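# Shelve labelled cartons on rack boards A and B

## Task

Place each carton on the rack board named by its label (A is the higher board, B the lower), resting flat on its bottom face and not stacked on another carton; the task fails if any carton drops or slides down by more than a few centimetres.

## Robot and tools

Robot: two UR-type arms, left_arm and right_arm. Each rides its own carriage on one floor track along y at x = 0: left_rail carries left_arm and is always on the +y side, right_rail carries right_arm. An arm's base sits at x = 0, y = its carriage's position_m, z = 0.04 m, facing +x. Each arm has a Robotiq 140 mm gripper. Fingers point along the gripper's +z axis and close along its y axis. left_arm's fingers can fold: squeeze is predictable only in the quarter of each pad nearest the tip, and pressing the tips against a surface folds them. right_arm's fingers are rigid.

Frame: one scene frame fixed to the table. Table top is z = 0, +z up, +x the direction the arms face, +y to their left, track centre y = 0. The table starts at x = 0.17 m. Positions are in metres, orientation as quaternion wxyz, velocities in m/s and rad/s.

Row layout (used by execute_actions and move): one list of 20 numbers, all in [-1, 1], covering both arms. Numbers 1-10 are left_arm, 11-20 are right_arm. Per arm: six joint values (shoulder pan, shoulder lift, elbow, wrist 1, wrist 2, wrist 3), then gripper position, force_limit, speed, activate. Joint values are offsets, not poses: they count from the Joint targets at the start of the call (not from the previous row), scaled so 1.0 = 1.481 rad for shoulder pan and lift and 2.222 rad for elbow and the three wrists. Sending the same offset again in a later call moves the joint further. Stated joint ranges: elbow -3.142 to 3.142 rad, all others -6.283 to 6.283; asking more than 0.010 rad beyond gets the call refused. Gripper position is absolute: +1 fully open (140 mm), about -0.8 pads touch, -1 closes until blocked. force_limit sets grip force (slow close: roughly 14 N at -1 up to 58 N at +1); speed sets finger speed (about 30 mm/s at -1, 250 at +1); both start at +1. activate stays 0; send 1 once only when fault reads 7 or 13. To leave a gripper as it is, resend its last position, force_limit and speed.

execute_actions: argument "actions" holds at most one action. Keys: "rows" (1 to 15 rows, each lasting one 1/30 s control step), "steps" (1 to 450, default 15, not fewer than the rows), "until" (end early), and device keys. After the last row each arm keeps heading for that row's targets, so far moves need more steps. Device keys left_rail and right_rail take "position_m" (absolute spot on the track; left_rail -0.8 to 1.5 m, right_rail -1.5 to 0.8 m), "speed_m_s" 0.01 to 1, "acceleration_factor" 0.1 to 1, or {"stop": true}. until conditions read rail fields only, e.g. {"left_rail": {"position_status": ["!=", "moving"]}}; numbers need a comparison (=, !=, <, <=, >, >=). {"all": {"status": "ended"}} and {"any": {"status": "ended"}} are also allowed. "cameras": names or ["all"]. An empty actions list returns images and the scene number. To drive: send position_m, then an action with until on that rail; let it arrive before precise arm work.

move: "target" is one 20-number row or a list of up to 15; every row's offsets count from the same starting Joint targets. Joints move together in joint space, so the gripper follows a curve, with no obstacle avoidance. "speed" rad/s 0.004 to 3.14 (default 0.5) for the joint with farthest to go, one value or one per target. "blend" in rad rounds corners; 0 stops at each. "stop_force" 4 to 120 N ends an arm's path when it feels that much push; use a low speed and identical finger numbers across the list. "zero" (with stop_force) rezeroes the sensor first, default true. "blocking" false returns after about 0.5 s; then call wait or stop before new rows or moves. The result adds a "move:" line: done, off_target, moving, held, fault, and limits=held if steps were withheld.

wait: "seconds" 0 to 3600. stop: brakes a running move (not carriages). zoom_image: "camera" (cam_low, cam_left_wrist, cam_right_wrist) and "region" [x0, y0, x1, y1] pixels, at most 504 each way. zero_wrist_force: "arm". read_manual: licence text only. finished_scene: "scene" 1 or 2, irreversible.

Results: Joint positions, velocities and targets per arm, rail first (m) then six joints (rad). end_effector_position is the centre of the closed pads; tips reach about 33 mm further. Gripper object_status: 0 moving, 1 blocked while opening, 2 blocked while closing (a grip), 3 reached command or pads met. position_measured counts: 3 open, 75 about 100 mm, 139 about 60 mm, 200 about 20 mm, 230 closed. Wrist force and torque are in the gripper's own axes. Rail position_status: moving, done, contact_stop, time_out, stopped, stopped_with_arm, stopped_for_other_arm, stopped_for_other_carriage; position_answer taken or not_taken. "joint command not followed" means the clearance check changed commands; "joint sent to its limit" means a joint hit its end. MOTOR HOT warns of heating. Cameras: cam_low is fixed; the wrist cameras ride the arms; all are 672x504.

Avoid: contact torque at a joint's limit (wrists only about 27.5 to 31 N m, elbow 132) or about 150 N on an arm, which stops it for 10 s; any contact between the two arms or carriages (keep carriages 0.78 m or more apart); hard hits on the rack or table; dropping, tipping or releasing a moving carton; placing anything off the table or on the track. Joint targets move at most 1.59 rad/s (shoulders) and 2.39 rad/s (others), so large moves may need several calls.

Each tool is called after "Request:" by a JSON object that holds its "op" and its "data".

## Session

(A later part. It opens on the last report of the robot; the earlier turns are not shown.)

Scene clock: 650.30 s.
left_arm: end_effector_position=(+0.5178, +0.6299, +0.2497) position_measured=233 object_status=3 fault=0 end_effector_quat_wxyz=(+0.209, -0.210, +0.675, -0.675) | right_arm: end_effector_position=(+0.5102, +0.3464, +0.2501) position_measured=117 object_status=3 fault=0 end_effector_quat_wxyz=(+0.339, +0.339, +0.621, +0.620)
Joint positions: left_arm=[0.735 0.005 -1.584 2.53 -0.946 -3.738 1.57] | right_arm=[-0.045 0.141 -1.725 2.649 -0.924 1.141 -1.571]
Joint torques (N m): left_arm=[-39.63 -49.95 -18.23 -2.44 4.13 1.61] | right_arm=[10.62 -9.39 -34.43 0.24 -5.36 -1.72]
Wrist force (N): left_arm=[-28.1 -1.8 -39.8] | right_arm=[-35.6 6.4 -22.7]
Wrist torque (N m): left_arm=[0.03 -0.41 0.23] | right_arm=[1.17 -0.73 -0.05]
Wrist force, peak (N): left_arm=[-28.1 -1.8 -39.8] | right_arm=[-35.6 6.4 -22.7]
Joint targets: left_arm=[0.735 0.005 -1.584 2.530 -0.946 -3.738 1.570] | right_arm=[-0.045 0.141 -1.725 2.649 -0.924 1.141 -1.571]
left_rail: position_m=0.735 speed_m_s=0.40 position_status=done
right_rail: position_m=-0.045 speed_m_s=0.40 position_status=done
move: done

Request:
{"op": "move", "data": {"target": [0,-0.02277,-0.00524,0.02041,0,0,-1,0,0,0, 0,-0.02700,-0.00629,0.02428,0,0,0.1,0,0,0], "speed": 0.05, "cameras": ["cam_left_wrist","cam_right_wrist"]}}

Scene clock: 681.23 s.
left_arm: end_effector_position=(+0.5178, +0.6298, +0.2647) position_measured=233 object_status=3 fault=0 end_effector_quat_wxyz=(+0.209, -0.210, +0.675, -0.675) | right_arm: end_effector_position=(+0.5101, +0.3464, +0.2650) position_measured=117 object_status=3 fault=0 end_effector_quat_wxyz=(+0.339, +0.339, +0.621, +0.620)
Joint positions: left_arm=[0.735 0.005 -1.617 2.519 -0.901 -3.738 1.57] | right_arm=[-0.045 0.141 -1.764 2.635 -0.871 1.141 -1.571]
Joint torques (N m): left_arm=[-27.43 -53.81 -48.68 0.32 5.07 1.63] | right_arm=[7.54 -33.76 -45.05 -2.02 -18.87 -1.66]
Wrist force (N): left_arm=[-25.8 9.2 -35.9] | right_arm=[-37.9 -4.0 -21.5]
Wrist torque (N m): left_arm=[-0.19 -0.41 0.36] | right_arm=[1.10 -0.78 -0.11]
Wrist force, peak (N): left_arm=[-29.0 -1.6 -40.6] | right_arm=[-38.7 -5.3 -21.7]
Joint targets: left_arm=[0.735 0.005 -1.618 2.519 -0.901 -3.738 1.570] | right_arm=[-0.045 0.141 -1.765 2.635 -0.870 1.141 -1.571]
left_rail: position_m=0.735 speed_m_s=0.40 position_status=done
right_rail: position_m=-0.045 speed_m_s=0.40 position_status=done
move: done
cam_left_wrist: T_world_to_cam=[[-0.00921, 0.01582, -0.99983, 0.26844], [0.58501, 0.81099, 0.00744, -0.81953], [0.81097, -0.58484, -0.01673, 0.13562]] pos_world=[0.37192, 0.7397, 0.27676]
cam_right_wrist: T_world_to_cam=[[0.00116, -0.02542, 0.99968, -0.24969], [0.25262, -0.96725, -0.02489, 0.2146], [0.96757, 0.25257, 0.0053, -0.40646]] pos_world=[0.33935, 0.30388, 0.25711]

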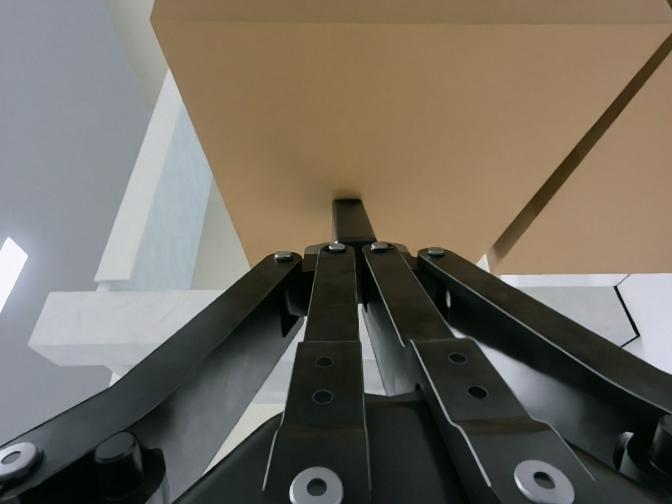

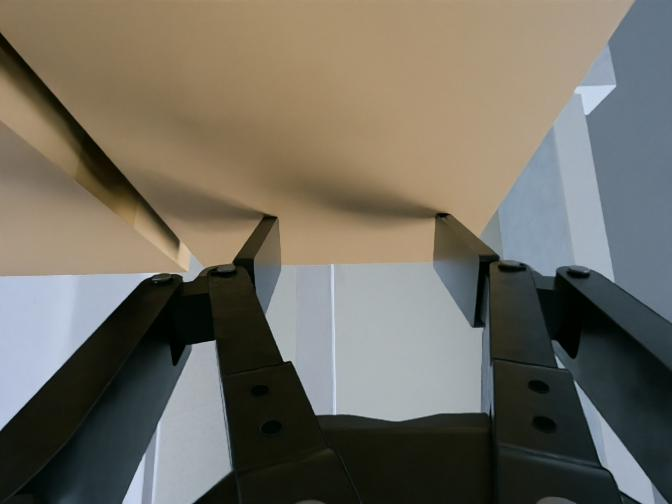

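Request:
{"op": "move", "data": {"target": [[0,-0.06267,-0.01847,0.06023,0,0,-1,0,0,0, 0,-0.07153,-0.02185,0.06953,0,0,0.1,0,0,0],[0,-0.12896,-0.04786,0.13382,0,0,-1,0,0,0, 0,-0.14219,-0.05567,0.15044,0,0,0.1,0,0,0]], "speed": 0.1, "blend": 0.02, "cameras": ["cam_left_wrist","cam_right_wrist"]}}

Scene clock: 694.57 s.
left_arm: end_effector_position=(+0.5179, +0.6298, +0.3717) position_measured=233 object_status=3 fault=0 end_effector_quat_wxyz=(+0.209, -0.210, +0.675, -0.675) | right_arm: end_effector_position=(+0.5101, +0.3464, +0.3721) position_measured=117 object_status=3 fault=0 end_effector_quat_wxyz=(+0.339, +0.339, +0.621, +0.620)
Joint positions: left_arm=[0.735 0.005 -1.808 2.412 -0.604 -3.738 1.57] | right_arm=[-0.045 0.141 -1.975 2.511 -0.536 1.141 -1.571]
Joint torques (N m): left_arm=[-11.67 -48.27 -58.36 0.18 7.59 1.59] | right_arm=[10.83 -22.92 -54.65 -1.46 -19.44 -0.52]
Wrist force (N): left_arm=[-24.9 8.9 -34.7] | right_arm=[-36.4 -4.5 -20.4]
Wrist torque (N m): left_arm=[-0.22 -0.37 0.35] | right_arm=[1.00 -0.82 -0.24]
Wrist force, peak (N): left_arm=[-27.6 10.0 -38.4] | right_arm=[-40.8 -5.4 -23.3]
Joint targets: left_arm=[0.735 0.005 -1.809 2.412 -0.604 -3.738 1.570] | right_arm=[-0.045 0.141 -1.975 2.511 -0.536 1.141 -1.571]
left_rail: position_m=0.735 speed_m_s=0.40 position_status=done
right_rail: position_m=-0.045 speed_m_s=0.40 position_status=done
move: done
cam_left_wrist: T_world_to_cam=[[-0.00921, 0.01582, -0.99983, 0.37542], [0.58501, 0.81099, 0.00744, -0.82039], [0.81097, -0.58484, -0.01673, 0.13733]] pos_world=[0.37202, 0.7397, 0.38376]
cam_right_wrist: T_world_to_cam=[[0.00106, -0.02545, 0.99968, -0.35672], [0.25262, -0.96724, -0.02489, 0.21729], [0.96756, 0.25257, 0.0054, -0.40696]] pos_world=[0.33925, 0.30388, 0.36421]

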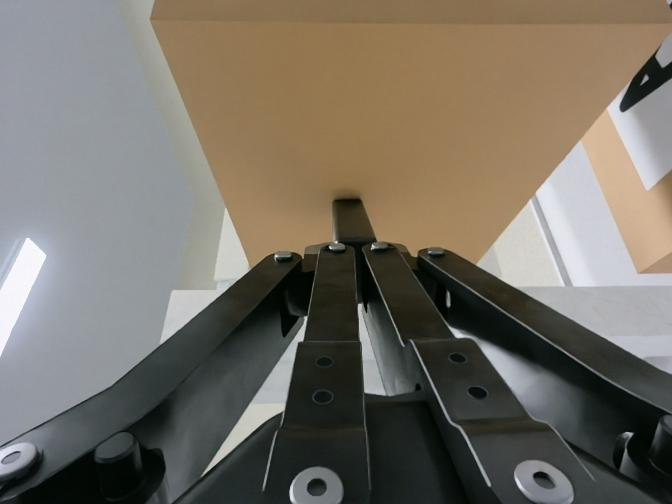

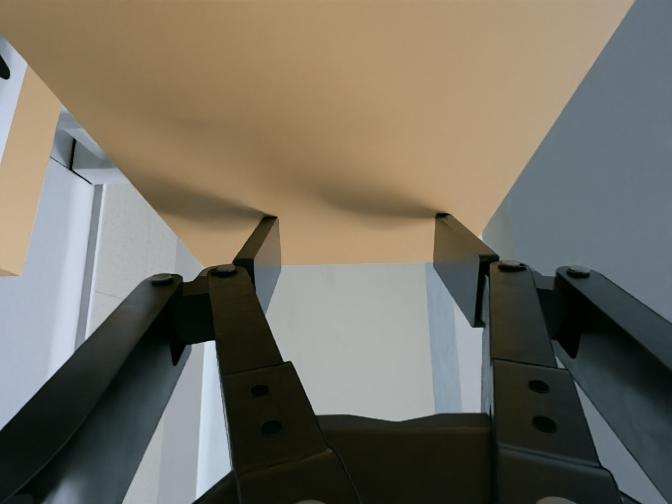

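Request:
{"op": "move", "data": {"target": [[0,0.06629,0.02940,-0.07358,0,0,-1,0,0,0, 0,0.07066,0.03381,-0.08091,0,0,0.1,0,0,0],[0,0.15173,0.05310,-0.15423,0,0,-1,0,0,0, 0,0.16919,0.06195,-0.17472,0,0,0.1,0,0,0]], "speed": [0.1,0.06], "blend": 0.02}}

Scene clock: 777.27 s.
left_arm: end_effector_position=(+0.5179, +0.6298, +0.2498) position_measured=233 object_status=3 fault=0 end_effector_quat_wxyz=(+0.209, -0.210, +0.675, -0.675) | right_arm: end_effector_position=(+0.5102, +0.3465, +0.2502) position_measured=117 object_status=3 fault=0 end_effector_quat_wxyz=(+0.339, +0.339, +0.621, +0.620)
Joint positions: left_arm=[0.735 0.005 -1.584 2.53 -0.946 -3.738 1.57] | right_arm=[-0.045 0.141 -1.725 2.649 -0.924 1.141 -1.571]
Joint torques (N m): left_arm=[-11.52 -5.02 -19.3 -4.35 10.51 1.42] | right_arm=[22.87 -5.97 -22.52 -7.84 -19.5 1.17]
Wrist force (N): left_arm=[-25.4 0.0 -38.6] | right_arm=[-36.7 5.4 -22.9]
Wrist torque (N m): left_arm=[0.10 -0.29 0.23] | right_arm=[1.18 -0.72 -0.04]
Wrist force, peak (N): left_arm=[-28.0 10.3 -38.7] | right_arm=[-41.5 -4.0 -23.2]
Joint targets: left_arm=[0.735 0.005 -1.584 2.530 -0.946 -3.738 1.570] | right_arm=[-0.045 0.141 -1.725 2.649 -0.924 1.141 -1.571]
left_rail: position_m=0.735 speed_m_s=0.40 position_status=done
right_rail: position_m=-0.045 speed_m_s=0.40 position_status=done
move: done

Request:
{"op": "move", "data": {"target": [[0.0610,0.0188,-0.0123,-0.0002,0.0413,0,-1,0,0,0, -0.0926,-0.0388,0.0180,0.0078,-0.0617,0,0.1,0,0,0],[0.0610,-0.2325,-0.1721,0.3270,0.0413,0,-1,0,0,0, -0.0926,-0.2998,-0.1714,0.3712,-0.0617,0,0.1,0,0,0]], "speed": [0.06,0.6]}}

Request:
{"op": "execute_actions", "data": {"actions": [{"left_rail":{"position_m":0.044},"right_rail":{"position_m":-0.739},"steps":250,"until":{"all":{"status":"ended"}}}]}}

Scene clock: 818.13 s.
left_arm: end_effector_position=(+0.5176, +0.6598, +0.5502) position_measured=233 object_status=3 fault=0 end_effector_quat_wxyz=(+0.209, -0.209, +0.676, -0.676) | right_arm: end_effector_position=(+0.5099, +0.3138, +0.5505) position_measured=117 object_status=3 fault=0 end_effector_quat_wxyz=(+0.339, +0.339, +0.621, +0.620)
Joint positions: left_arm=[0.735 0.095 -1.928 2.148 -0.22 -3.646 1.57] | right_arm=[-0.045 0.003 -2.169 2.268 -0.1 1.004 -1.571]
Joint torques (N m): left_arm=[10.65 -36.83 -61.6 1.21 1.93 1.44] | right_arm=[-15.62 -7.18 -53.04 1.05 -2.42 0.94]
Wrist force (N): left_arm=[-0.3 1.7 -0.3] | right_arm=[1.6 3.2 0.3]
Wrist torque (N m): left_arm=[-0.01 0.08 0.24] | right_arm=[0.90 -0.56 0.15]
Wrist force, peak (N): left_arm=[-25.3 -4.5 -39.4] | right_arm=[-37.0 8.5 -23.5]
Joint targets: left_arm=[0.735 0.095 -1.928 2.148 -0.220 -3.646 1.570] | right_arm=[-0.045 0.003 -2.169 2.268 -0.100 1.004 -1.571]
left_rail: position_m=0.735 speed_m_s=0.40 position_status=done
right_rail: position_m=-0.045 speed_m_s=0.40 position_status=done
move: done

Scene clock: 820.73 s.
left_arm: end_effector_position=(+0.5175, +0.5425, +0.5503) position_measured=233 object_status=3 fault=0 end_effector_quat_wxyz=(+0.209, -0.209, +0.675, -0.676) | right_arm: end_effector_position=(+0.5099, -0.3802, +0.5506) position_measured=117 object_status=3 fault=0 end_effector_quat_wxyz=(+0.339, +0.339, +0.621, +0.620)
Joint positions: left_arm=[0.618 0.095 -1.928 2.148 -0.22 -3.646 1.57] | right_arm=[-0.739 0.003 -2.169 2.268 -0.1 1.004 -1.571]
Joint torques (N m): left_arm=[-1.38 -24.95 -54 1.07 0.18 1.2] | right_arm=[-13.19 -6.47 -47.35 -0.66 -0.53 1.18]
Wrist force (N): left_arm=[-0.3 1.6 -0.3] | right_arm=[1.6 3.6 0.5]
Wrist torque (N m): left_arm=[-0.02 0.08 0.24] | right_arm=[1.00 -0.57 0.15]
Wrist force, peak (N): left_arm=[1.7 1.6 2.9] | right_arm=[3.0 3.3 1.2]
Joint targets: left_arm=[0.618 0.095 -1.928 2.148 -0.220 -3.646 1.570] | right_arm=[-0.739 0.003 -2.169 2.268 -0.100 1.004 -1.571]
Tool commands: left_gripper/position=-1.0 left_gripper/force_limit=+0.0 left_gripper/speed=+0.0 left_gripper/activate=+0.0 right_gripper/position=+0.1 right_gripper/force_limit=+0.0 right_gripper/speed=+0.0 right_gripper/activate=+0.0
left_rail: position_m=0.618 speed_m_s=0.40 position_status=stopped_for_other_carriage position_answer=taken
right_rail: position_m=-0.739 speed_m_s=0.40 position_status=done

Good thing that was not done with a held carton. Resend left.

Request:
{"op": "execute_actions", "data": {"actions": [{"left_rail":{"position_m":0.044},"steps":250,"until":{"all":{"status":"ended"}}}]}}

Scene clock: 825.17 s.
left_arm: end_effector_position=(+0.5175, -0.0311, +0.5503) position_measured=233 object_status=3 fault=0 end_effector_quat_wxyz=(+0.209, -0.209, +0.675, -0.676) | right_arm: end_effector_position=(+0.5099, -0.3802, +0.5506) position_measured=117 object_status=3 fault=0 end_effector_quat_wxyz=(+0.339, +0.339, +0.621, +0.620)
Joint positions: left_arm=[0.044 0.095 -1.928 2.148 -0.22 -3.646 1.57] | right_arm=[-0.739 0.003 -2.169 2.268 -0.1 1.004 -1.571]
Joint torques (N m): left_arm=[-11.49 3.4 -42.45 -0.27 -1.48 1.45] | right_arm=[-10.5 -1.72 -38.35 -3.26 2.69 1.22]
Wrist force (N): left_arm=[-0.6 1.7 -0.4] | right_arm=[1.6 3.2 0.4]
Wrist torque (N m): left_arm=[0.01 0.14 0.25] | right_arm=[0.90 -0.56 0.16]
Wrist force, peak (N): left_arm=[-1.2 1.8 -1.3] | right_arm=[2.1 3.6 0.5]
Joint targets: left_arm=[0.044 0.095 -1.928 2.148 -0.220 -3.646 1.570] | right_arm=[-0.739 0.003 -2.169 2.268 -0.100 1.004 -1.571]
Tool commands: left_gripper/position=-1.0 left_gripper/force_limit=+0.0 left_gripper/speed=+0.0 left_gripper/activate=+0.0 right_gripper/position=+0.1 right_gripper/force_limit=+0.0 right_gripper/speed=+0.0 right_gripper/activate=+0.0
left_rail: position_m=0.044 speed_m_s=0.40 position_status=done
right_rail: position_m=-0.739 speed_m_s=0.40 position_status=done

Request:
{"op": "move", "data": {"target": [[0.2413,-0.1120,0.0400,0.0347,-0.1092,0,-1,0,0,0, 0.5356,0.2455,-0.0919,-0.0718,0.4470,0,0.1,0,0,0],[0.2413,0.1506,0.2193,-0.3196,-0.1092,0,-1,0,0,0, 0.5356,0.4816,0.0545,-0.3755,0.4470,0,0.1,0,0,0]], "speed": [0.6,0.35], "stop_force": 20, "cameras": ["cam_left_wrist","cam_right_wrist"]}}

Scene clock: 842.97 s.
left_arm: end_effector_position=(+0.4747, +0.1906, +0.2498) position_measured=233 object_status=3 fault=0 end_effector_quat_wxyz=(+0.399, -0.399, +0.584, -0.584) | right_arm: end_effector_position=(+0.4799, -0.2004, +0.2499) position_measured=117 object_status=3 fault=0 end_effector_quat_wxyz=(+0.399, +0.399, +0.584, +0.583)
Joint positions: left_arm=[0.044 0.453 -1.705 2.635 -0.93 -3.889 1.57] | right_arm=[-0.739 0.797 -1.455 2.389 -0.934 1.997 -1.571]
Joint torques (N m): left_arm=[12.69 3.61 -20.93 -4.99 -2.24 1.7] | right_arm=[12.14 -30.02 -18.83 -7.43 3.38 1.11]
Wrist force (N): left_arm=[-0.8 1.8 -0.2] | right_arm=[2.1 3.3 1.1]
Wrist torque (N m): left_arm=[0.04 0.21 0.23] | right_arm=[0.96 -0.65 0.18]
Wrist force, peak (N): left_arm=[-0.4 2.5 -0.3] | right_arm=[2.0 4.8 0.9]
Joint targets: left_arm=[0.044 0.453 -1.705 2.635 -0.930 -3.889 1.570] | right_arm=[-0.739 0.797 -1.455 2.389 -0.934 1.997 -1.571]
left_rail: position_m=0.044 speed_m_s=0.40 position_status=done
right_rail: position_m=-0.739 speed_m_s=0.40 position_status=done
move: done
cam_left_wrist: T_world_to_cam=[[-0.01653, 0.00788, -0.99983, 0.26508], [0.02623, 0.99963, 0.00744, -0.20871], [0.99952, -0.0261, -0.01673, -0.28248]] pos_world=[0.2922, 0.19917, 0.26186]
cam_right_wrist: T_world_to_cam=[[-0.00402, -0.02506, 0.99968, -0.24593], [0.05552, -0.99815, -0.02479, -0.21871], [0.99845, 0.0554, 0.0054, -0.29331]] pos_world=[0.30401, -0.20822, 0.24201]

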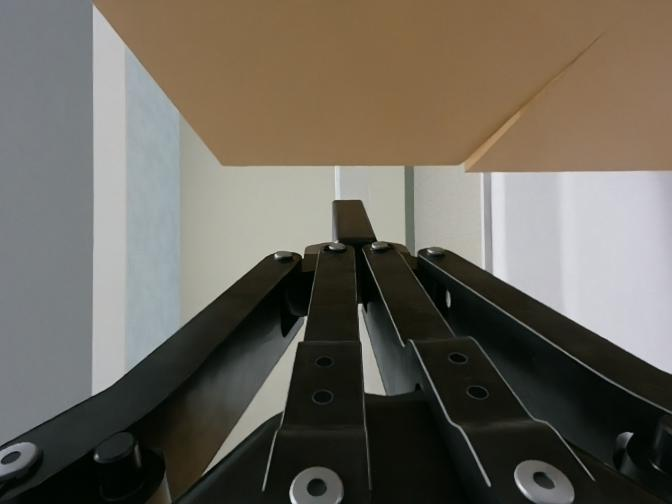

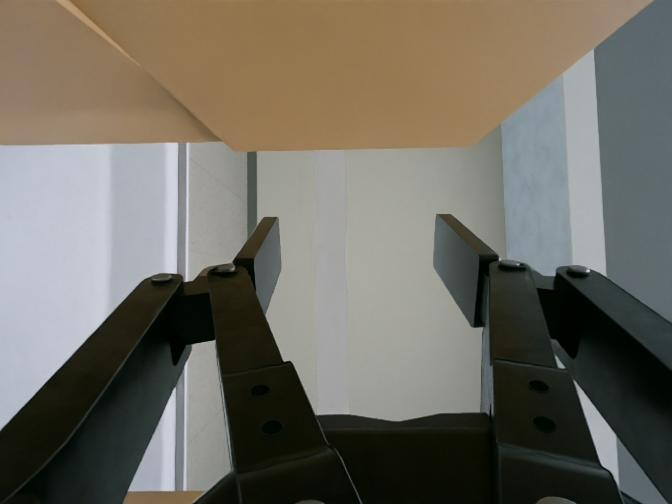

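Request:
{"op": "move", "data": {"target": [[0,0,0,0,0,0,-1,0,0,0, 0.0471,0.0423,-0.0356,0.0073,0.0314,0,0.1,0,0,0],[0,0,0,0,0,0,-1,0,0,0, 0.0828,0.0782,-0.0679,0.0158,0.0552,0,0.1,0,0,0]], "speed": [0.05,0.025], "blend": 0.01, "stop_force": 5}}

Scene clock: 858.33 s.
left_arm: end_effector_position=(+0.4747, +0.1906, +0.2498) position_measured=233 object_status=3 fault=0 end_effector_quat_wxyz=(+0.399, -0.399, +0.584, -0.584) | right_arm: end_effector_position=(+0.4804, -0.1398, +0.2502) position_measured=117 object_status=3 fault=0 end_effector_quat_wxyz=(+0.399, +0.399, +0.584, +0.583)
Joint positions: left_arm=[0.044 0.453 -1.705 2.635 -0.93 -3.889 1.57] | right_arm=[-0.739 0.887 -1.372 2.282 -0.91 2.087 -1.571]
Joint torques (N m): left_arm=[11.94 3.04 -19.41 -5.16 -2.18 1.29] | right_arm=[-14.8 -62.42 -19.6 -5.96 -2.93 1.13]
Wrist force (N): left_arm=[-0.6 1.7 -0.2] | right_arm=[1.6 3.3 1.0]
Wrist torque (N m): left_arm=[0.02 0.17 0.23] | right_arm=[0.91 -0.56 0.17]
Wrist force, peak (N): left_arm=[-0.7 2.1 -0.4] | right_arm=[-3.3 4.3 -1.7]
Joint targets: left_arm=[0.044 0.453 -1.705 2.635 -0.930 -3.889 1.570] | right_arm=[-0.739 0.887 -1.372 2.282 -0.910 2.087 -1.571]
left_rail: position_m=0.044 speed_m_s=0.40 position_status=done
right_rail: position_m=-0.739 speed_m_s=0.40 position_status=done
move: contact (right_arm); path passed 1 of 2 targets; right_arm: the elbow is farthest, 0.044 rad from its target

Request:
{"op": "move", "data": {"target": [[-0.1207,-0.0701,0.0317,0.0150,-0.0804,0,-1,0,0,0, 0,0,0,0,0,0,0.1,0,0,0],[-0.1689,-0.0972,0.0417,0.0231,-0.1126,0,-1,0,0,0, 0,0,0,0,0,0,0.1,0,0,0]], "speed": [0.08,0.04], "blend": 0.01, "stop_force": 8, "cameras": ["cam_left_wrist","cam_right_wrist"]}}

Scene clock: 869.93 s.
left_arm: end_effector_position=(+0.4747, +0.1431, +0.2498) position_measured=233 object_status=3 fault=0 end_effector_quat_wxyz=(+0.399, -0.399, +0.584, -0.584) | right_arm: end_effector_position=(+0.4804, -0.1398, +0.2501) position_measured=117 object_status=3 fault=0 end_effector_quat_wxyz=(+0.399, +0.399, +0.584, +0.583)
Joint positions: left_arm=[0.044 0.263 -1.815 2.709 -0.894 -4.078 1.57] | right_arm=[-0.739 0.887 -1.372 2.282 -0.91 2.087 -1.571]
Joint torques (N m): left_arm=[12.71 10.99 -42.87 -4.57 4.76 1.72] | right_arm=[-8.87 -59.15 -29.28 -6.07 -2.92 1.23]
Wrist force (N): left_arm=[-5.3 -1.3 -2.3] | right_arm=[-2.4 4.8 -0.7]
Wrist torque (N m): left_arm=[0.05 -0.04 0.23] | right_arm=[0.82 -0.54 0.18]
Wrist force, peak (N): left_arm=[-9.0 2.7 -3.6] | right_arm=[-2.1 5.2 -0.6]
Joint targets: left_arm=[0.044 0.263 -1.815 2.709 -0.894 -4.078 1.570] | right_arm=[-0.739 0.887 -1.372 2.282 -0.910 2.087 -1.571]
left_rail: position_m=0.044 speed_m_s=0.40 position_status=done
right_rail: position_m=-0.739 speed_m_s=0.40 position_status=done
move: contact (left_arm); path passed 1 of 2 targets; left_arm: the wrist 2 is farthest, 0.061 rad from its target
cam_left_wrist: T_world_to_cam=[[-0.01643, 0.00798, -0.99983, 0.26541], [0.02633, 0.99962, 0.00754, -0.16128], [0.99952, -0.0262, -0.01663, -0.28373]] pos_world=[0.2922, 0.15167, 0.26186]
cam_right_wrist: T_world_to_cam=[[-0.00401, -0.02515, 0.99968, -0.24462], [0.05551, -0.99815, -0.02489, -0.15822], [0.99845, 0.05539, 0.0054, -0.29716]] pos_world=[0.30451, -0.14762, 0.24221]

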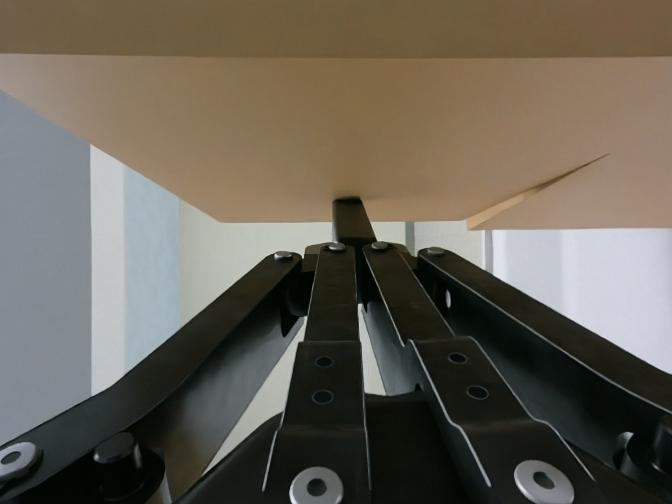

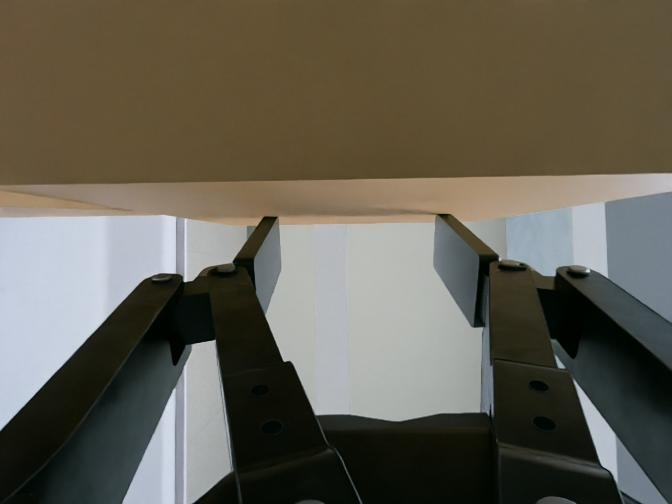

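Request:
{"op": "move", "data": {"target": [-0.0161,-0.0090,0.0034,0.0027,-0.0107,0,-1,0,0,0, 0,0,0,0,0,0,0.1,0,0,0], "speed": 0.015, "stop_force": 40, "zero": false}}

Scene clock: 886.50 s.
left_arm: end_effector_position=(+0.4747, +0.1391, +0.2498) position_measured=233 object_status=3 fault=0 end_effector_quat_wxyz=(+0.399, -0.399, +0.584, -0.584) | right_arm: end_effector_position=(+0.4804, -0.1398, +0.2502) position_measured=117 object_status=3 fault=0 end_effector_quat_wxyz=(+0.399, +0.399, +0.584, +0.583)
Joint positions: left_arm=[0.044 0.244 -1.826 2.715 -0.889 -4.097 1.57] | right_arm=[-0.739 0.887 -1.372 2.282 -0.91 2.088 -1.571]
Joint torques (N m): left_arm=[-5.42 11 -39.78 -3.22 19.44 1.79] | right_arm=[21.67 -39.22 -35.8 -5.94 -8.86 1.24]
Wrist force (N): left_arm=[-35.5 1.0 -14.7] | right_arm=[-30.6 10.8 -10.4]
Wrist torque (N m): left_arm=[-0.04 -1.03 0.28] | right_arm=[0.74 -1.14 0.27]
Wrist force, peak (N): left_arm=[-38.4 4.2 -14.6] | right_arm=[-30.9 10.5 -12.1]
Joint targets: left_arm=[0.044 0.244 -1.826 2.715 -0.889 -4.097 1.570] | right_arm=[-0.739 0.887 -1.372 2.282 -0.910 2.087 -1.571]
left_rail: position_m=0.044 speed_m_s=0.40 position_status=done
right_rail: position_m=-0.739 speed_m_s=0.40 position_status=done
move: contact (left_arm)

Request:
{"op": "move", "data": {"target": [[-0.0032,-0.0018,0.0007,0.0005,-0.00215,0,-1,0,0,0, 0,0,0,0,0,0,0.1,0,0,0],[-0.0032,-0.0317,-0.0065,0.0276,-0.00215,0,-1,0,0,0, 0,-0.01698,-0.00398,0.01530,0,0,0.1,0,0,0]], "speed": [0.015,0.05], "cameras": ["cam_left_wrist","cam_right_wrist"]}}

Scene clock: 907.40 s.
left_arm: end_effector_position=(+0.4747, +0.1381, +0.2648) position_measured=233 object_status=3 fault=0 end_effector_quat_wxyz=(+0.399, -0.399, +0.584, -0.584) | right_arm: end_effector_position=(+0.4804, -0.1398, +0.2651) position_measured=117 object_status=3 fault=0 end_effector_quat_wxyz=(+0.399, +0.399, +0.584, +0.583)
Joint positions: left_arm=[0.044 0.239 -1.873 2.701 -0.828 -4.102 1.57] | right_arm=[-0.739 0.887 -1.397 2.273 -0.876 2.087 -1.571]
Joint torques (N m): left_arm=[-35.15 -36.57 -50.08 -0.95 7.36 1.66] | right_arm=[27.42 -67.3 -58.04 -3.66 -16.77 1.25]
Wrist force (N): left_arm=[-40.6 12.8 -15.2] | right_arm=[-39.3 -4.4 -12.9]
Wrist torque (N m): left_arm=[-0.30 -1.19 0.42] | right_arm=[0.63 -1.23 0.44]
Wrist force, peak (N): left_arm=[-45.5 5.4 -16.4] | right_arm=[-39.7 -5.1 -12.9]
Joint targets: left_arm=[0.044 0.239 -1.873 2.701 -0.828 -4.102 1.570] | right_arm=[-0.739 0.887 -1.397 2.273 -0.876 2.087 -1.571]
left_rail: position_m=0.044 speed_m_s=0.40 position_status=done
right_rail: position_m=-0.739 speed_m_s=0.40 position_status=done
move: done
cam_left_wrist: T_world_to_cam=[[-0.01653, 0.00788, -0.99983, 0.28049], [0.02623, 0.99963, 0.00744, -0.15634], [0.99952, -0.0261, -0.01673, -0.2837]] pos_world=[0.2923, 0.14667, 0.27686]
cam_right_wrist: T_world_to_cam=[[-0.00401, -0.02515, 0.99968, -0.25961], [0.05551, -0.99815, -0.02489, -0.15785], [0.99845, 0.05539, 0.0054, -0.29724]] pos_world=[0.30451, -0.14762, 0.25721]

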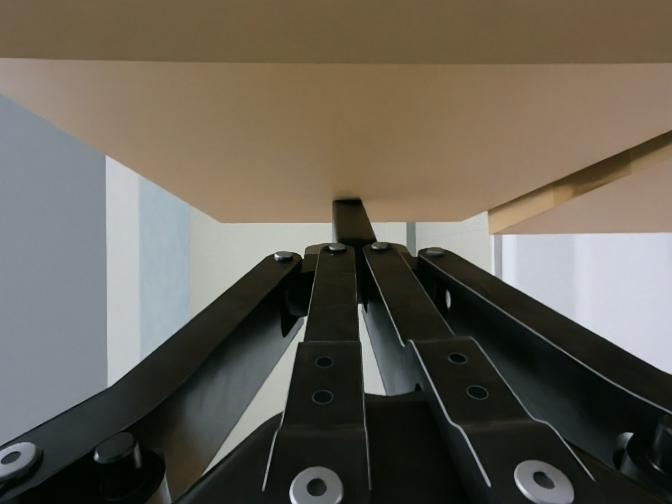

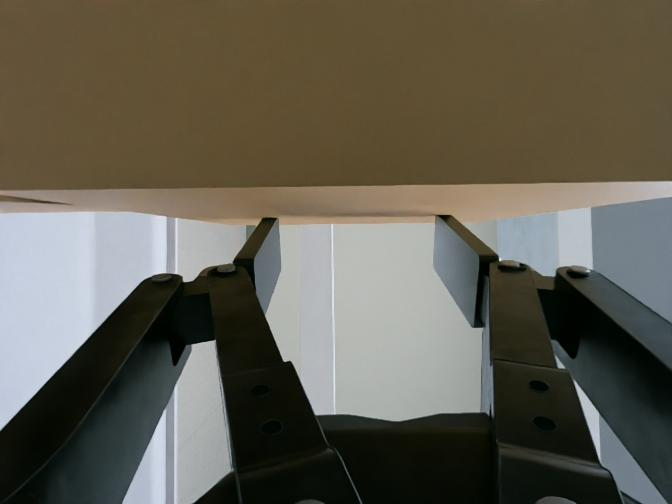

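Request:
{"op": "move", "data": {"target": [[0,-0.07614,-0.02458,0.07533,0,0,-1,0,0,0, 0,-0.04823,-0.01428,0.04643,0,0,0.1,0,0,0],[0,-0.14677,-0.06152,0.15934,0,0,-1,0,0,0, 0,-0.10295,-0.03790,0.10652,0,0,0.1,0,0,0],[-0.03377,-0.07332,-0.08359,0.13246,-0.02251,0,-1,0,0,0, -0.05456,-0.08089,-0.05279,0.10671,-0.03636,0,0.1,0,0,0]], "speed": [0.1,0.1,0.06], "blend": 0.01, "cameras": ["cam_left_wrist","cam_right_wrist"]}}

Scene clock: 984.93 s.
left_arm: end_effector_position=(+0.5277, +0.1381, +0.3719) position_measured=233 object_status=3 fault=0 end_effector_quat_wxyz=(+0.399, -0.399, +0.584, -0.584) | right_arm: end_effector_position=(+0.5321, -0.1400, +0.3718) position_measured=117 object_status=3 fault=0 end_effector_quat_wxyz=(+0.399, +0.399, +0.584, +0.583)
Joint positions: left_arm=[0.044 0.189 -1.981 2.515 -0.533 -4.152 1.57] | right_arm=[-0.739 0.807 -1.517 2.156 -0.639 2.007 -1.571]
Joint torques (N m): left_arm=[-38.23 5.85 -62.8 -9.59 6.61 1.14] | right_arm=[9.28 -38.03 -61.94 -3.15 -20.55 0.96]
Wrist force (N): left_arm=[-38.6 13.6 -14.1] | right_arm=[-36.7 -5.0 -12.2]
Wrist torque (N m): left_arm=[-0.23 -1.11 0.41] | right_arm=[0.64 -1.32 0.48]
Wrist force, peak (N): left_arm=[-44.1 13.1 -16.3] | right_arm=[-42.6 -4.9 -14.7]
Joint targets: left_arm=[0.044 0.189 -1.981 2.515 -0.533 -4.152 1.570] | right_arm=[-0.739 0.806 -1.517 2.156 -0.639 2.007 -1.571]
left_rail: position_m=0.044 speed_m_s=0.40 position_status=done
right_rail: position_m=-0.739 speed_m_s=0.40 position_status=done
move: done
cam_left_wrist: T_world_to_cam=[[-0.01653, 0.00788, -0.99983, 0.38845], [0.02623, 0.99963, 0.00744, -0.15843], [0.99952, -0.0261, -0.01673, -0.33489]] pos_world=[0.3453, 0.14657, 0.38396]
cam_right_wrist: T_world_to_cam=[[-0.00401, -0.02515, 0.99968, -0.36608], [0.05551, -0.99815, -0.02489, -0.15826], [0.99845, 0.05539, 0.0054, -0.34943]] pos_world=[0.3562, -0.14782, 0.36391]

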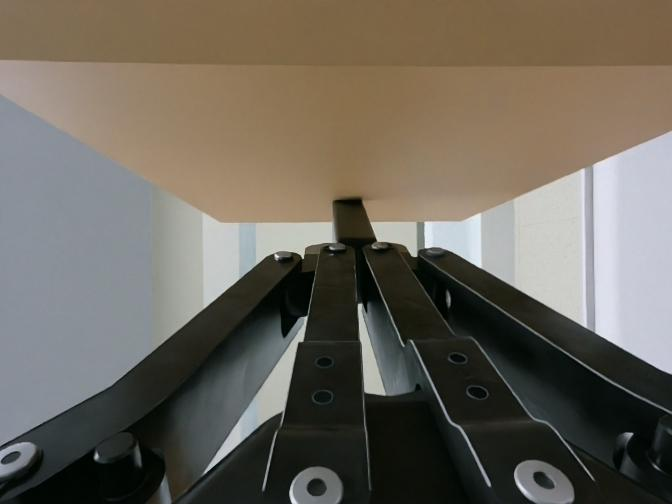

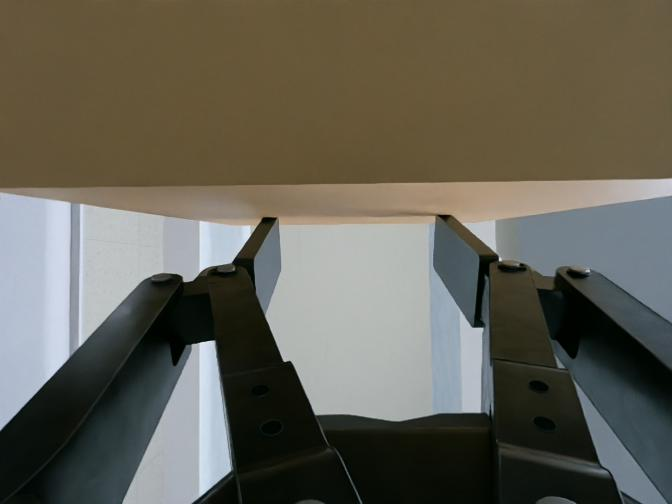

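Request:
{"op": "move", "data": {"target": [[-0.02340,0.07386,-0.02750,-0.02173,-0.01560,0,-1,0,0,0, -0.05111,0.02768,-0.02037,0.00192,-0.03407,0,0.1,0,0,0]], "speed": 0.06, "cameras": ["cam_low","cam_left_wrist","cam_right_wrist"]}}

Scene clock: 997.77 s.
left_arm: end_effector_position=(+0.5827, +0.1381, +0.3718) position_measured=233 object_status=3 fault=0 end_effector_quat_wxyz=(+0.399, -0.399, +0.584, -0.584) | right_arm: end_effector_position=(+0.5871, -0.1400, +0.3719) position_measured=117 object_status=3 fault=0 end_effector_quat_wxyz=(+0.399, +0.399, +0.584, +0.583)
Joint positions: left_arm=[0.044 0.155 -1.872 2.454 -0.582 -4.187 1.57] | right_arm=[-0.739 0.731 -1.476 2.111 -0.635 1.931 -1.571]
Joint torques (N m): left_arm=[-40.05 -4.29 -63.37 -9.51 6.69 1.47] | right_arm=[7.09 -41.9 -61.27 -3.16 -20.91 0.97]
Wrist force (N): left_arm=[-37.7 13.3 -14.0] | right_arm=[-36.7 -5.8 -12.0]
Wrist torque (N m): left_arm=[-0.23 -1.20 0.40] | right_arm=[0.58 -1.28 0.38]
Wrist force, peak (N): left_arm=[-40.7 14.3 -15.2] | right_arm=[-39.0 -4.8 -12.8]
Joint targets: left_arm=[0.044 0.154 -1.872 2.454 -0.582 -4.187 1.570] | right_arm=[-0.739 0.731 -1.476 2.110 -0.635 1.931 -1.571]
left_rail: position_m=0.044 speed_m_s=0.40 position_status=done
right_rail: position_m=-0.739 speed_m_s=0.40 position_status=done
move: done
cam_left_wrist: T_world_to_cam=[[-0.01653, 0.00798, -0.99983, 0.38924], [0.02623, 0.99963, 0.00754, -0.15991], [0.99952, -0.0261, -0.01673, -0.38986]] pos_world=[0.4003, 0.14657, 0.38386]
cam_right_wrist: T_world_to_cam=[[-0.00401, -0.02515, 0.99968, -0.36586], [0.05551, -0.99815, -0.02489, -0.16132], [0.99845, 0.05539, 0.0054, -0.40444]] pos_world=[0.4113, -0.14782, 0.36391]

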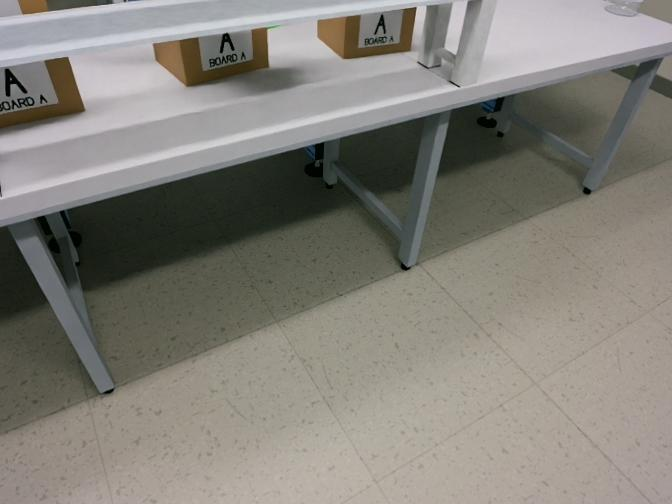

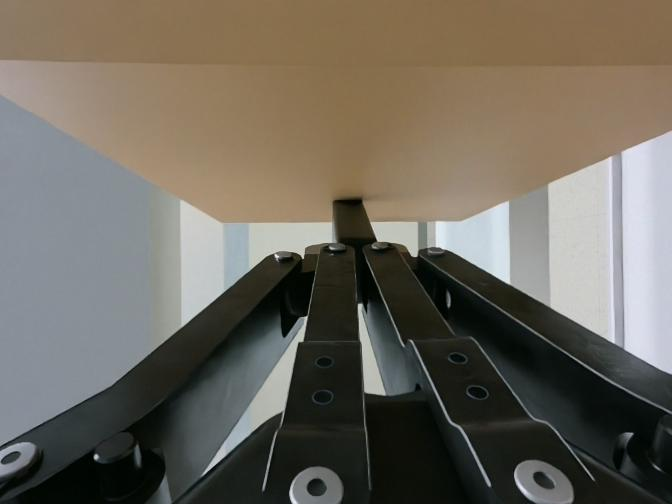

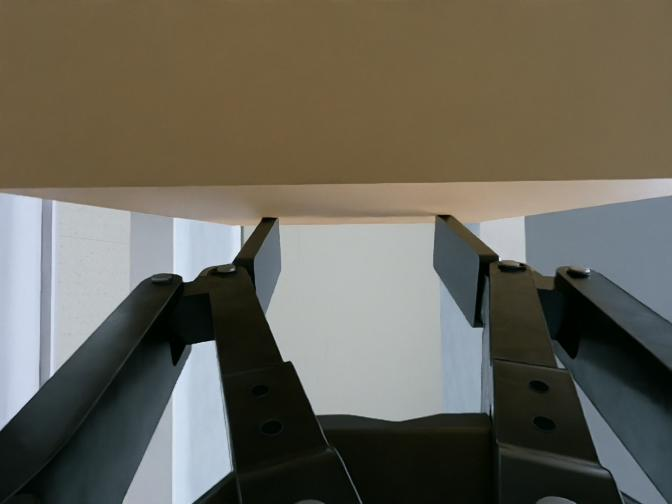

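Request:
{"op": "move", "data": {"target": [[-0.01643,0.06922,-0.03126,-0.01487,-0.01094,0,-1,0,0,0, -0.04470,0.03125,-0.02409,0.00326,-0.02980,0,0.1,0,0,0],[-0.02852,0.13374,-0.06579,-0.02335,-0.01901,0,-1,0,0,0, -0.08359,0.06541,-0.05186,0.00826,-0.05572,0,0.1,0,0,0],[-0.03731,0.19099,-0.10073,-0.02657,-0.02486,0,-1,0,0,0, -0.11573,0.09983,-0.08115,0.01461,-0.07714,0,0.1,0,0,0]], "speed": 0.06, "blend": 0.01, "cameras": ["cam_low","cam_left_wrist","cam_right_wrist"]}}

Scene clock: 1017.00 s.
left_arm: end_effector_position=(+0.7448, +0.1380, +0.3716) position_measured=233 object_status=3 fault=0 end_effector_quat_wxyz=(+0.399, -0.399, +0.584, -0.584) | right_arm: end_effector_position=(+0.7491, -0.1399, +0.3717) position_measured=117 object_status=3 fault=0 end_effector_quat_wxyz=(+0.399, +0.399, +0.584, +0.583)
Joint positions: left_arm=[0.044 0.099 -1.589 2.23 -0.641 -4.242 1.57] | right_arm=[-0.739 0.559 -1.328 1.93 -0.602 1.76 -1.571]
Joint torques (N m): left_arm=[-45.14 -30.19 -59.92 -10.03 6.19 1.17] | right_arm=[13.2 -59.71 -60.38 -2.96 -19.67 0.8]
Wrist force (N): left_arm=[-35.6 12.8 -13.2] | right_arm=[-34.1 -5.5 -11.9]
Wrist torque (N m): left_arm=[-0.33 -1.07 0.41] | right_arm=[0.72 -1.28 0.31]
Wrist force, peak (N): left_arm=[-40.3 14.2 -15.1] | right_arm=[-39.3 -5.0 -13.2]
Joint targets: left_arm=[0.044 0.099 -1.589 2.230 -0.641 -4.242 1.570] | right_arm=[-0.739 0.559 -1.328 1.930 -0.602 1.760 -1.571]
left_rail: position_m=0.044 speed_m_s=0.40 position_status=done
right_rail: position_m=-0.739 speed_m_s=0.40 position_status=done
move: done
cam_left_wrist: T_world_to_cam=[[-0.01663, 0.00798, -0.99983, 0.39178], [0.02623, 0.99963, 0.00754, -0.16416], [0.99952, -0.0261, -0.01683, -0.55175]] pos_world=[0.5623, 0.14657, 0.38366]
cam_right_wrist: T_world_to_cam=[[-0.00402, -0.02515, 0.99968, -0.3651], [0.05541, -0.99815, -0.02489, -0.17015], [0.99846, 0.05529, 0.0054, -0.56612]] pos_world=[0.5732, -0.14772, 0.36381]

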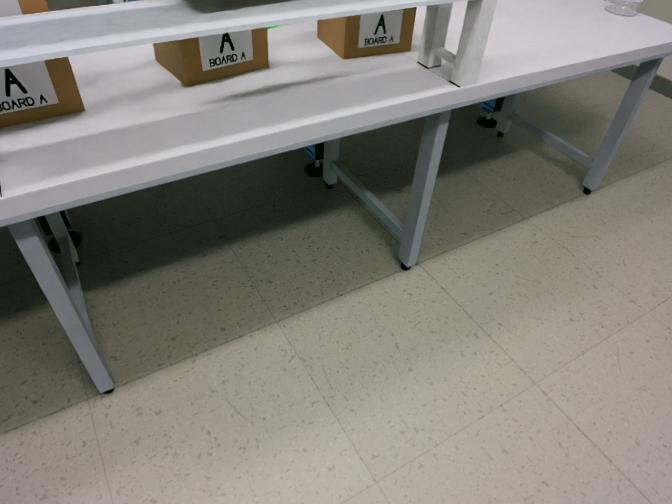

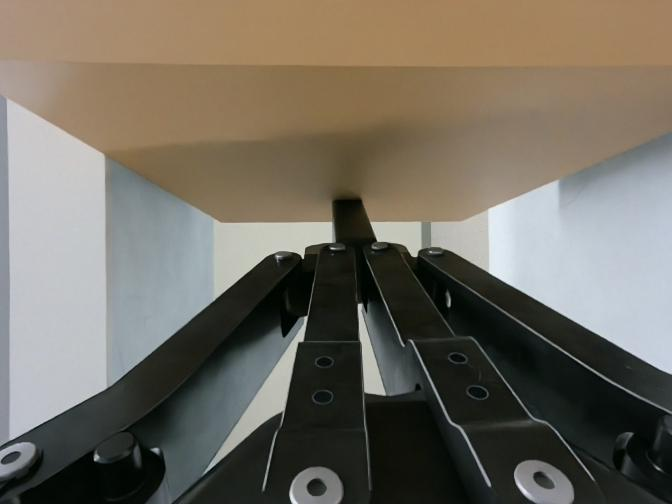

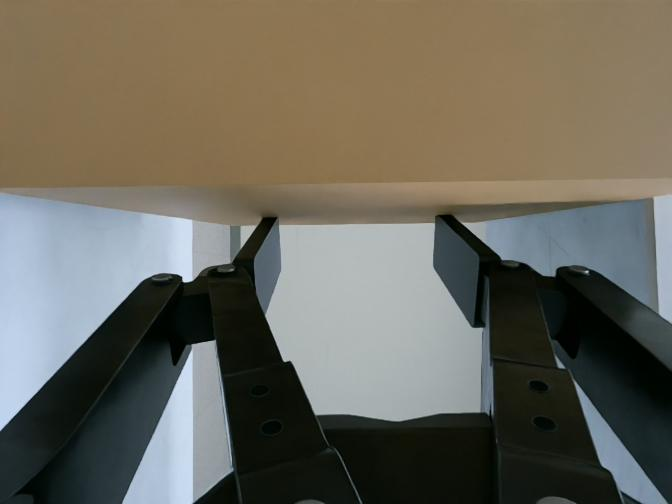

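Request:
{"op": "move", "data": {"target": [0,0.02271,0.01098,-0.02612,0,0,-1,0,0,0, 0,0.01799,0.00919,-0.02118,0,0,0.1,0,0,0], "speed": 0.05, "cameras": ["cam_left_wrist","cam_right_wrist"]}}

Scene clock: 1034.30 s.
left_arm: end_effector_position=(+0.7449, +0.1380, +0.3457) position_measured=233 object_status=3 fault=0 end_effector_quat_wxyz=(+0.399, -0.399, +0.584, -0.584) | right_arm: end_effector_position=(+0.7492, -0.1399, +0.3459) position_measured=117 object_status=3 fault=0 end_effector_quat_wxyz=(+0.399, +0.399, +0.584, +0.583)
Joint positions: left_arm=[0.044 0.099 -1.555 2.254 -0.699 -4.242 1.57] | right_arm=[-0.739 0.559 -1.301 1.951 -0.649 1.76 -1.571]
Joint torques (N m): left_arm=[-43.7 -32.89 -37.87 -10.07 6.64 1.23] | right_arm=[13.21 -63.56 -41.72 -13.77 -18.94 0.71]
Wrist force (N): left_arm=[-34.9 13.0 -13.1] | right_arm=[-32.9 -4.6 -11.4]
Wrist torque (N m): left_arm=[-0.29 -1.05 0.43] | right_arm=[0.69 -1.38 0.37]
Wrist force, peak (N): left_arm=[-36.0 13.6 -13.3] | right_arm=[-34.5 -4.9 -11.7]
Joint targets: left_arm=[0.044 0.099 -1.555 2.254 -0.699 -4.242 1.570] | right_arm=[-0.739 0.559 -1.301 1.951 -0.649 1.760 -1.571]
left_rail: position_m=0.044 speed_m_s=0.40 position_status=done
right_rail: position_m=-0.739 speed_m_s=0.40 position_status=done
move: done
cam_left_wrist: T_world_to_cam=[[-0.01663, 0.00798, -0.99983, 0.36598], [0.02623, 0.99963, 0.00754, -0.16396], [0.99952, -0.0261, -0.01683, -0.55228]] pos_world=[0.5624, 0.14657, 0.35786]
cam_right_wrist: T_world_to_cam=[[-0.00402, -0.02515, 0.99968, -0.33931], [0.05541, -0.99815, -0.02489, -0.1708], [0.99846, 0.05529, 0.0054, -0.56608]] pos_world=[0.5733, -0.14772, 0.33801]

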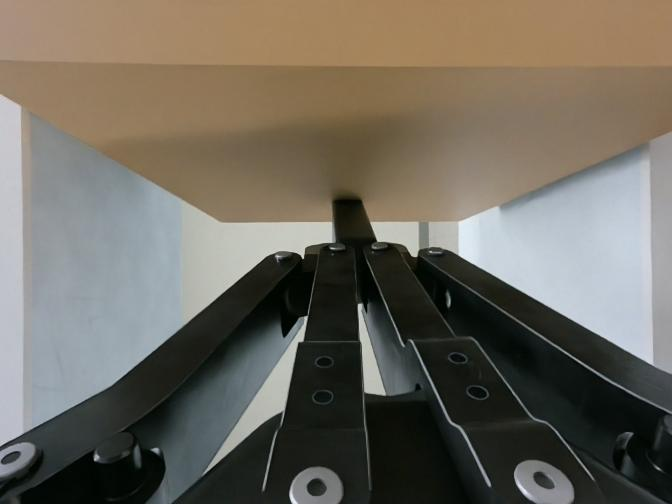

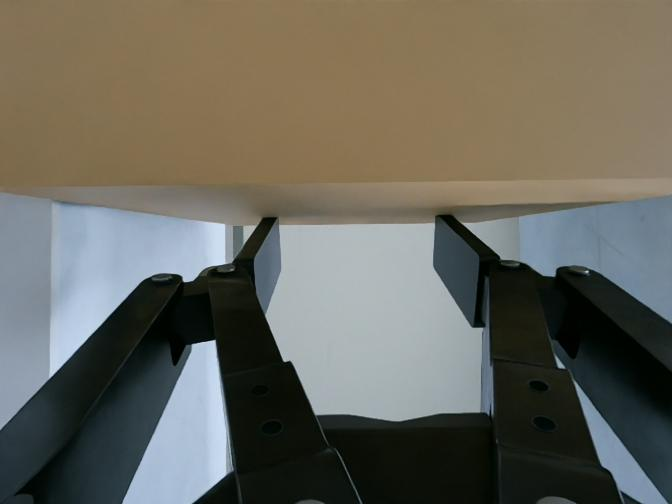

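Request:
{"op": "move", "data": {"target": [0,0.00917,0.00406,-0.01018,0,0,-1,0,0,0, 0,0.00725,0.00334,-0.00817,0,0,0.1,0,0,0], "speed": 0.015, "stop_force": 10}}

Scene clock: 1041.30 s.
left_arm: end_effector_position=(+0.7448, +0.1380, +0.3357) position_measured=233 object_status=3 fault=0 end_effector_quat_wxyz=(+0.399, -0.399, +0.584, -0.584) | right_arm: end_effector_position=(+0.7492, -0.1399, +0.3358) position_measured=117 object_status=3 fault=0 end_effector_quat_wxyz=(+0.399, +0.399, +0.584, +0.583)
Joint positions: left_arm=[0.044 0.099 -1.542 2.263 -0.721 -4.242 1.57] | right_arm=[-0.739 0.559 -1.29 1.958 -0.668 1.76 -1.571]
Joint torques (N m): left_arm=[-39.38 -31.33 -35.83 -10.63 8.97 0.98] | right_arm=[19.07 -61.37 -41.81 -14.23 -15.52 0.81]
Wrist force (N): left_arm=[-34.8 13.1 -13.1] | right_arm=[-32.9 -4.7 -11.1]
Wrist torque (N m): left_arm=[-0.29 -1.05 0.42] | right_arm=[0.66 -1.31 0.37]
Wrist force, peak (N): left_arm=[-35.3 13.7 -13.0] | right_arm=[-33.5 -5.0 -11.3]
Joint targets: left_arm=[0.044 0.099 -1.542 2.263 -0.721 -4.242 1.570] | right_arm=[-0.739 0.559 -1.290 1.958 -0.668 1.760 -1.571]
left_rail: position_m=0.044 speed_m_s=0.40 position_status=done
right_rail: position_m=-0.739 speed_m_s=0.40 position_status=done
move: done

Request:
{"op": "move", "data": {"target": [0,0.00917,0.00406,-0.01018,0,0,-1,0,0,0, 0,0.00725,0.00334,-0.00817,0,0,0.1,0,0,0], "speed": 0.015, "stop_force": 10, "cameras": ["cam_left_wrist","cam_right_wrist"]}}

Scene clock: 1048.13 s.
left_arm: end_effector_position=(+0.7446, +0.1380, +0.3282) position_measured=233 object_status=3 fault=0 end_effector_quat_wxyz=(+0.399, -0.399, +0.584, -0.584) | right_arm: end_effector_position=(+0.7492, -0.1399, +0.3295) position_measured=117 object_status=3 fault=0 end_effector_quat_wxyz=(+0.399, +0.399, +0.584, +0.584)
Joint positions: left_arm=[0.044 0.099 -1.531 2.27 -0.739 -4.242 1.57] | right_arm=[-0.739 0.559 -1.284 1.963 -0.68 1.76 -1.571]
Joint torques (N m): left_arm=[-39.11 -68.1 -50.28 -0.04 10.16 0.81] | right_arm=[23.21 -77.32 -51.69 -1.62 -12.98 0.52]
Wrist force (N): left_arm=[-36.9 4.0 -12.5] | right_arm=[-31.9 5.0 -10.1]
Wrist torque (N m): left_arm=[-0.05 -1.06 0.29] | right_arm=[1.63 -1.29 0.09]
Wrist force, peak (N): left_arm=[-38.5 6.9 -12.6] | right_arm=[-33.3 -4.9 -11.1]
Joint targets: left_arm=[0.044 0.099 -1.531 2.270 -0.739 -4.242 1.570] | right_arm=[-0.739 0.559 -1.284 1.963 -0.680 1.760 -1.571]
left_rail: position_m=0.044 speed_m_s=0.40 position_status=done
right_rail: position_m=-0.739 speed_m_s=0.40 position_status=done
move: contact (left_arm, right_arm)
cam_left_wrist: T_world_to_cam=[[-0.01633, 0.00798, -0.99984, 0.34822], [0.02623, 0.99963, 0.00755, -0.16383], [0.99952, -0.0261, -0.01653, -0.55248]] pos_world=[0.5622, 0.14657, 0.34026]
cam_right_wrist: T_world_to_cam=[[-0.00431, -0.02527, 0.99967, -0.32277], [0.05542, -0.99815, -0.02499, -0.17118], [0.99845, 0.05529, 0.0057, -0.56608]] pos_world=[0.5733, -0.14772, 0.32161]

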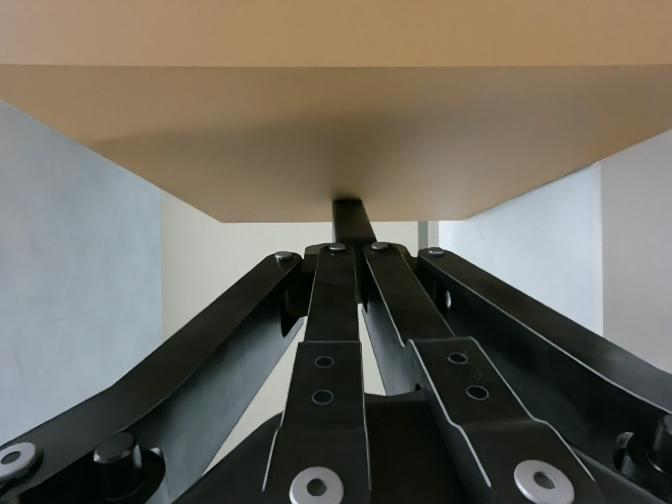

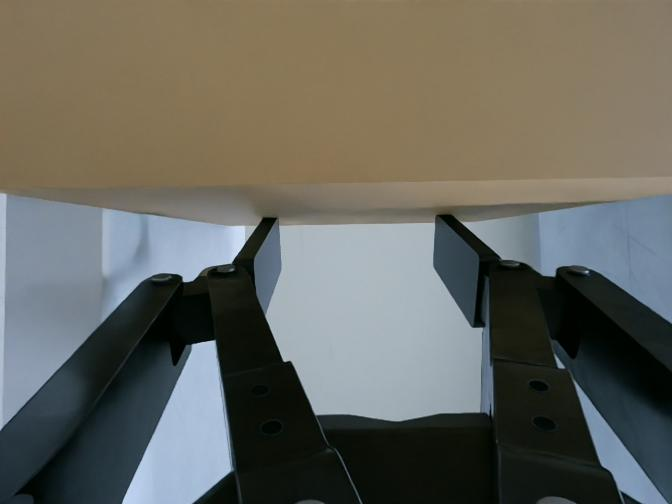

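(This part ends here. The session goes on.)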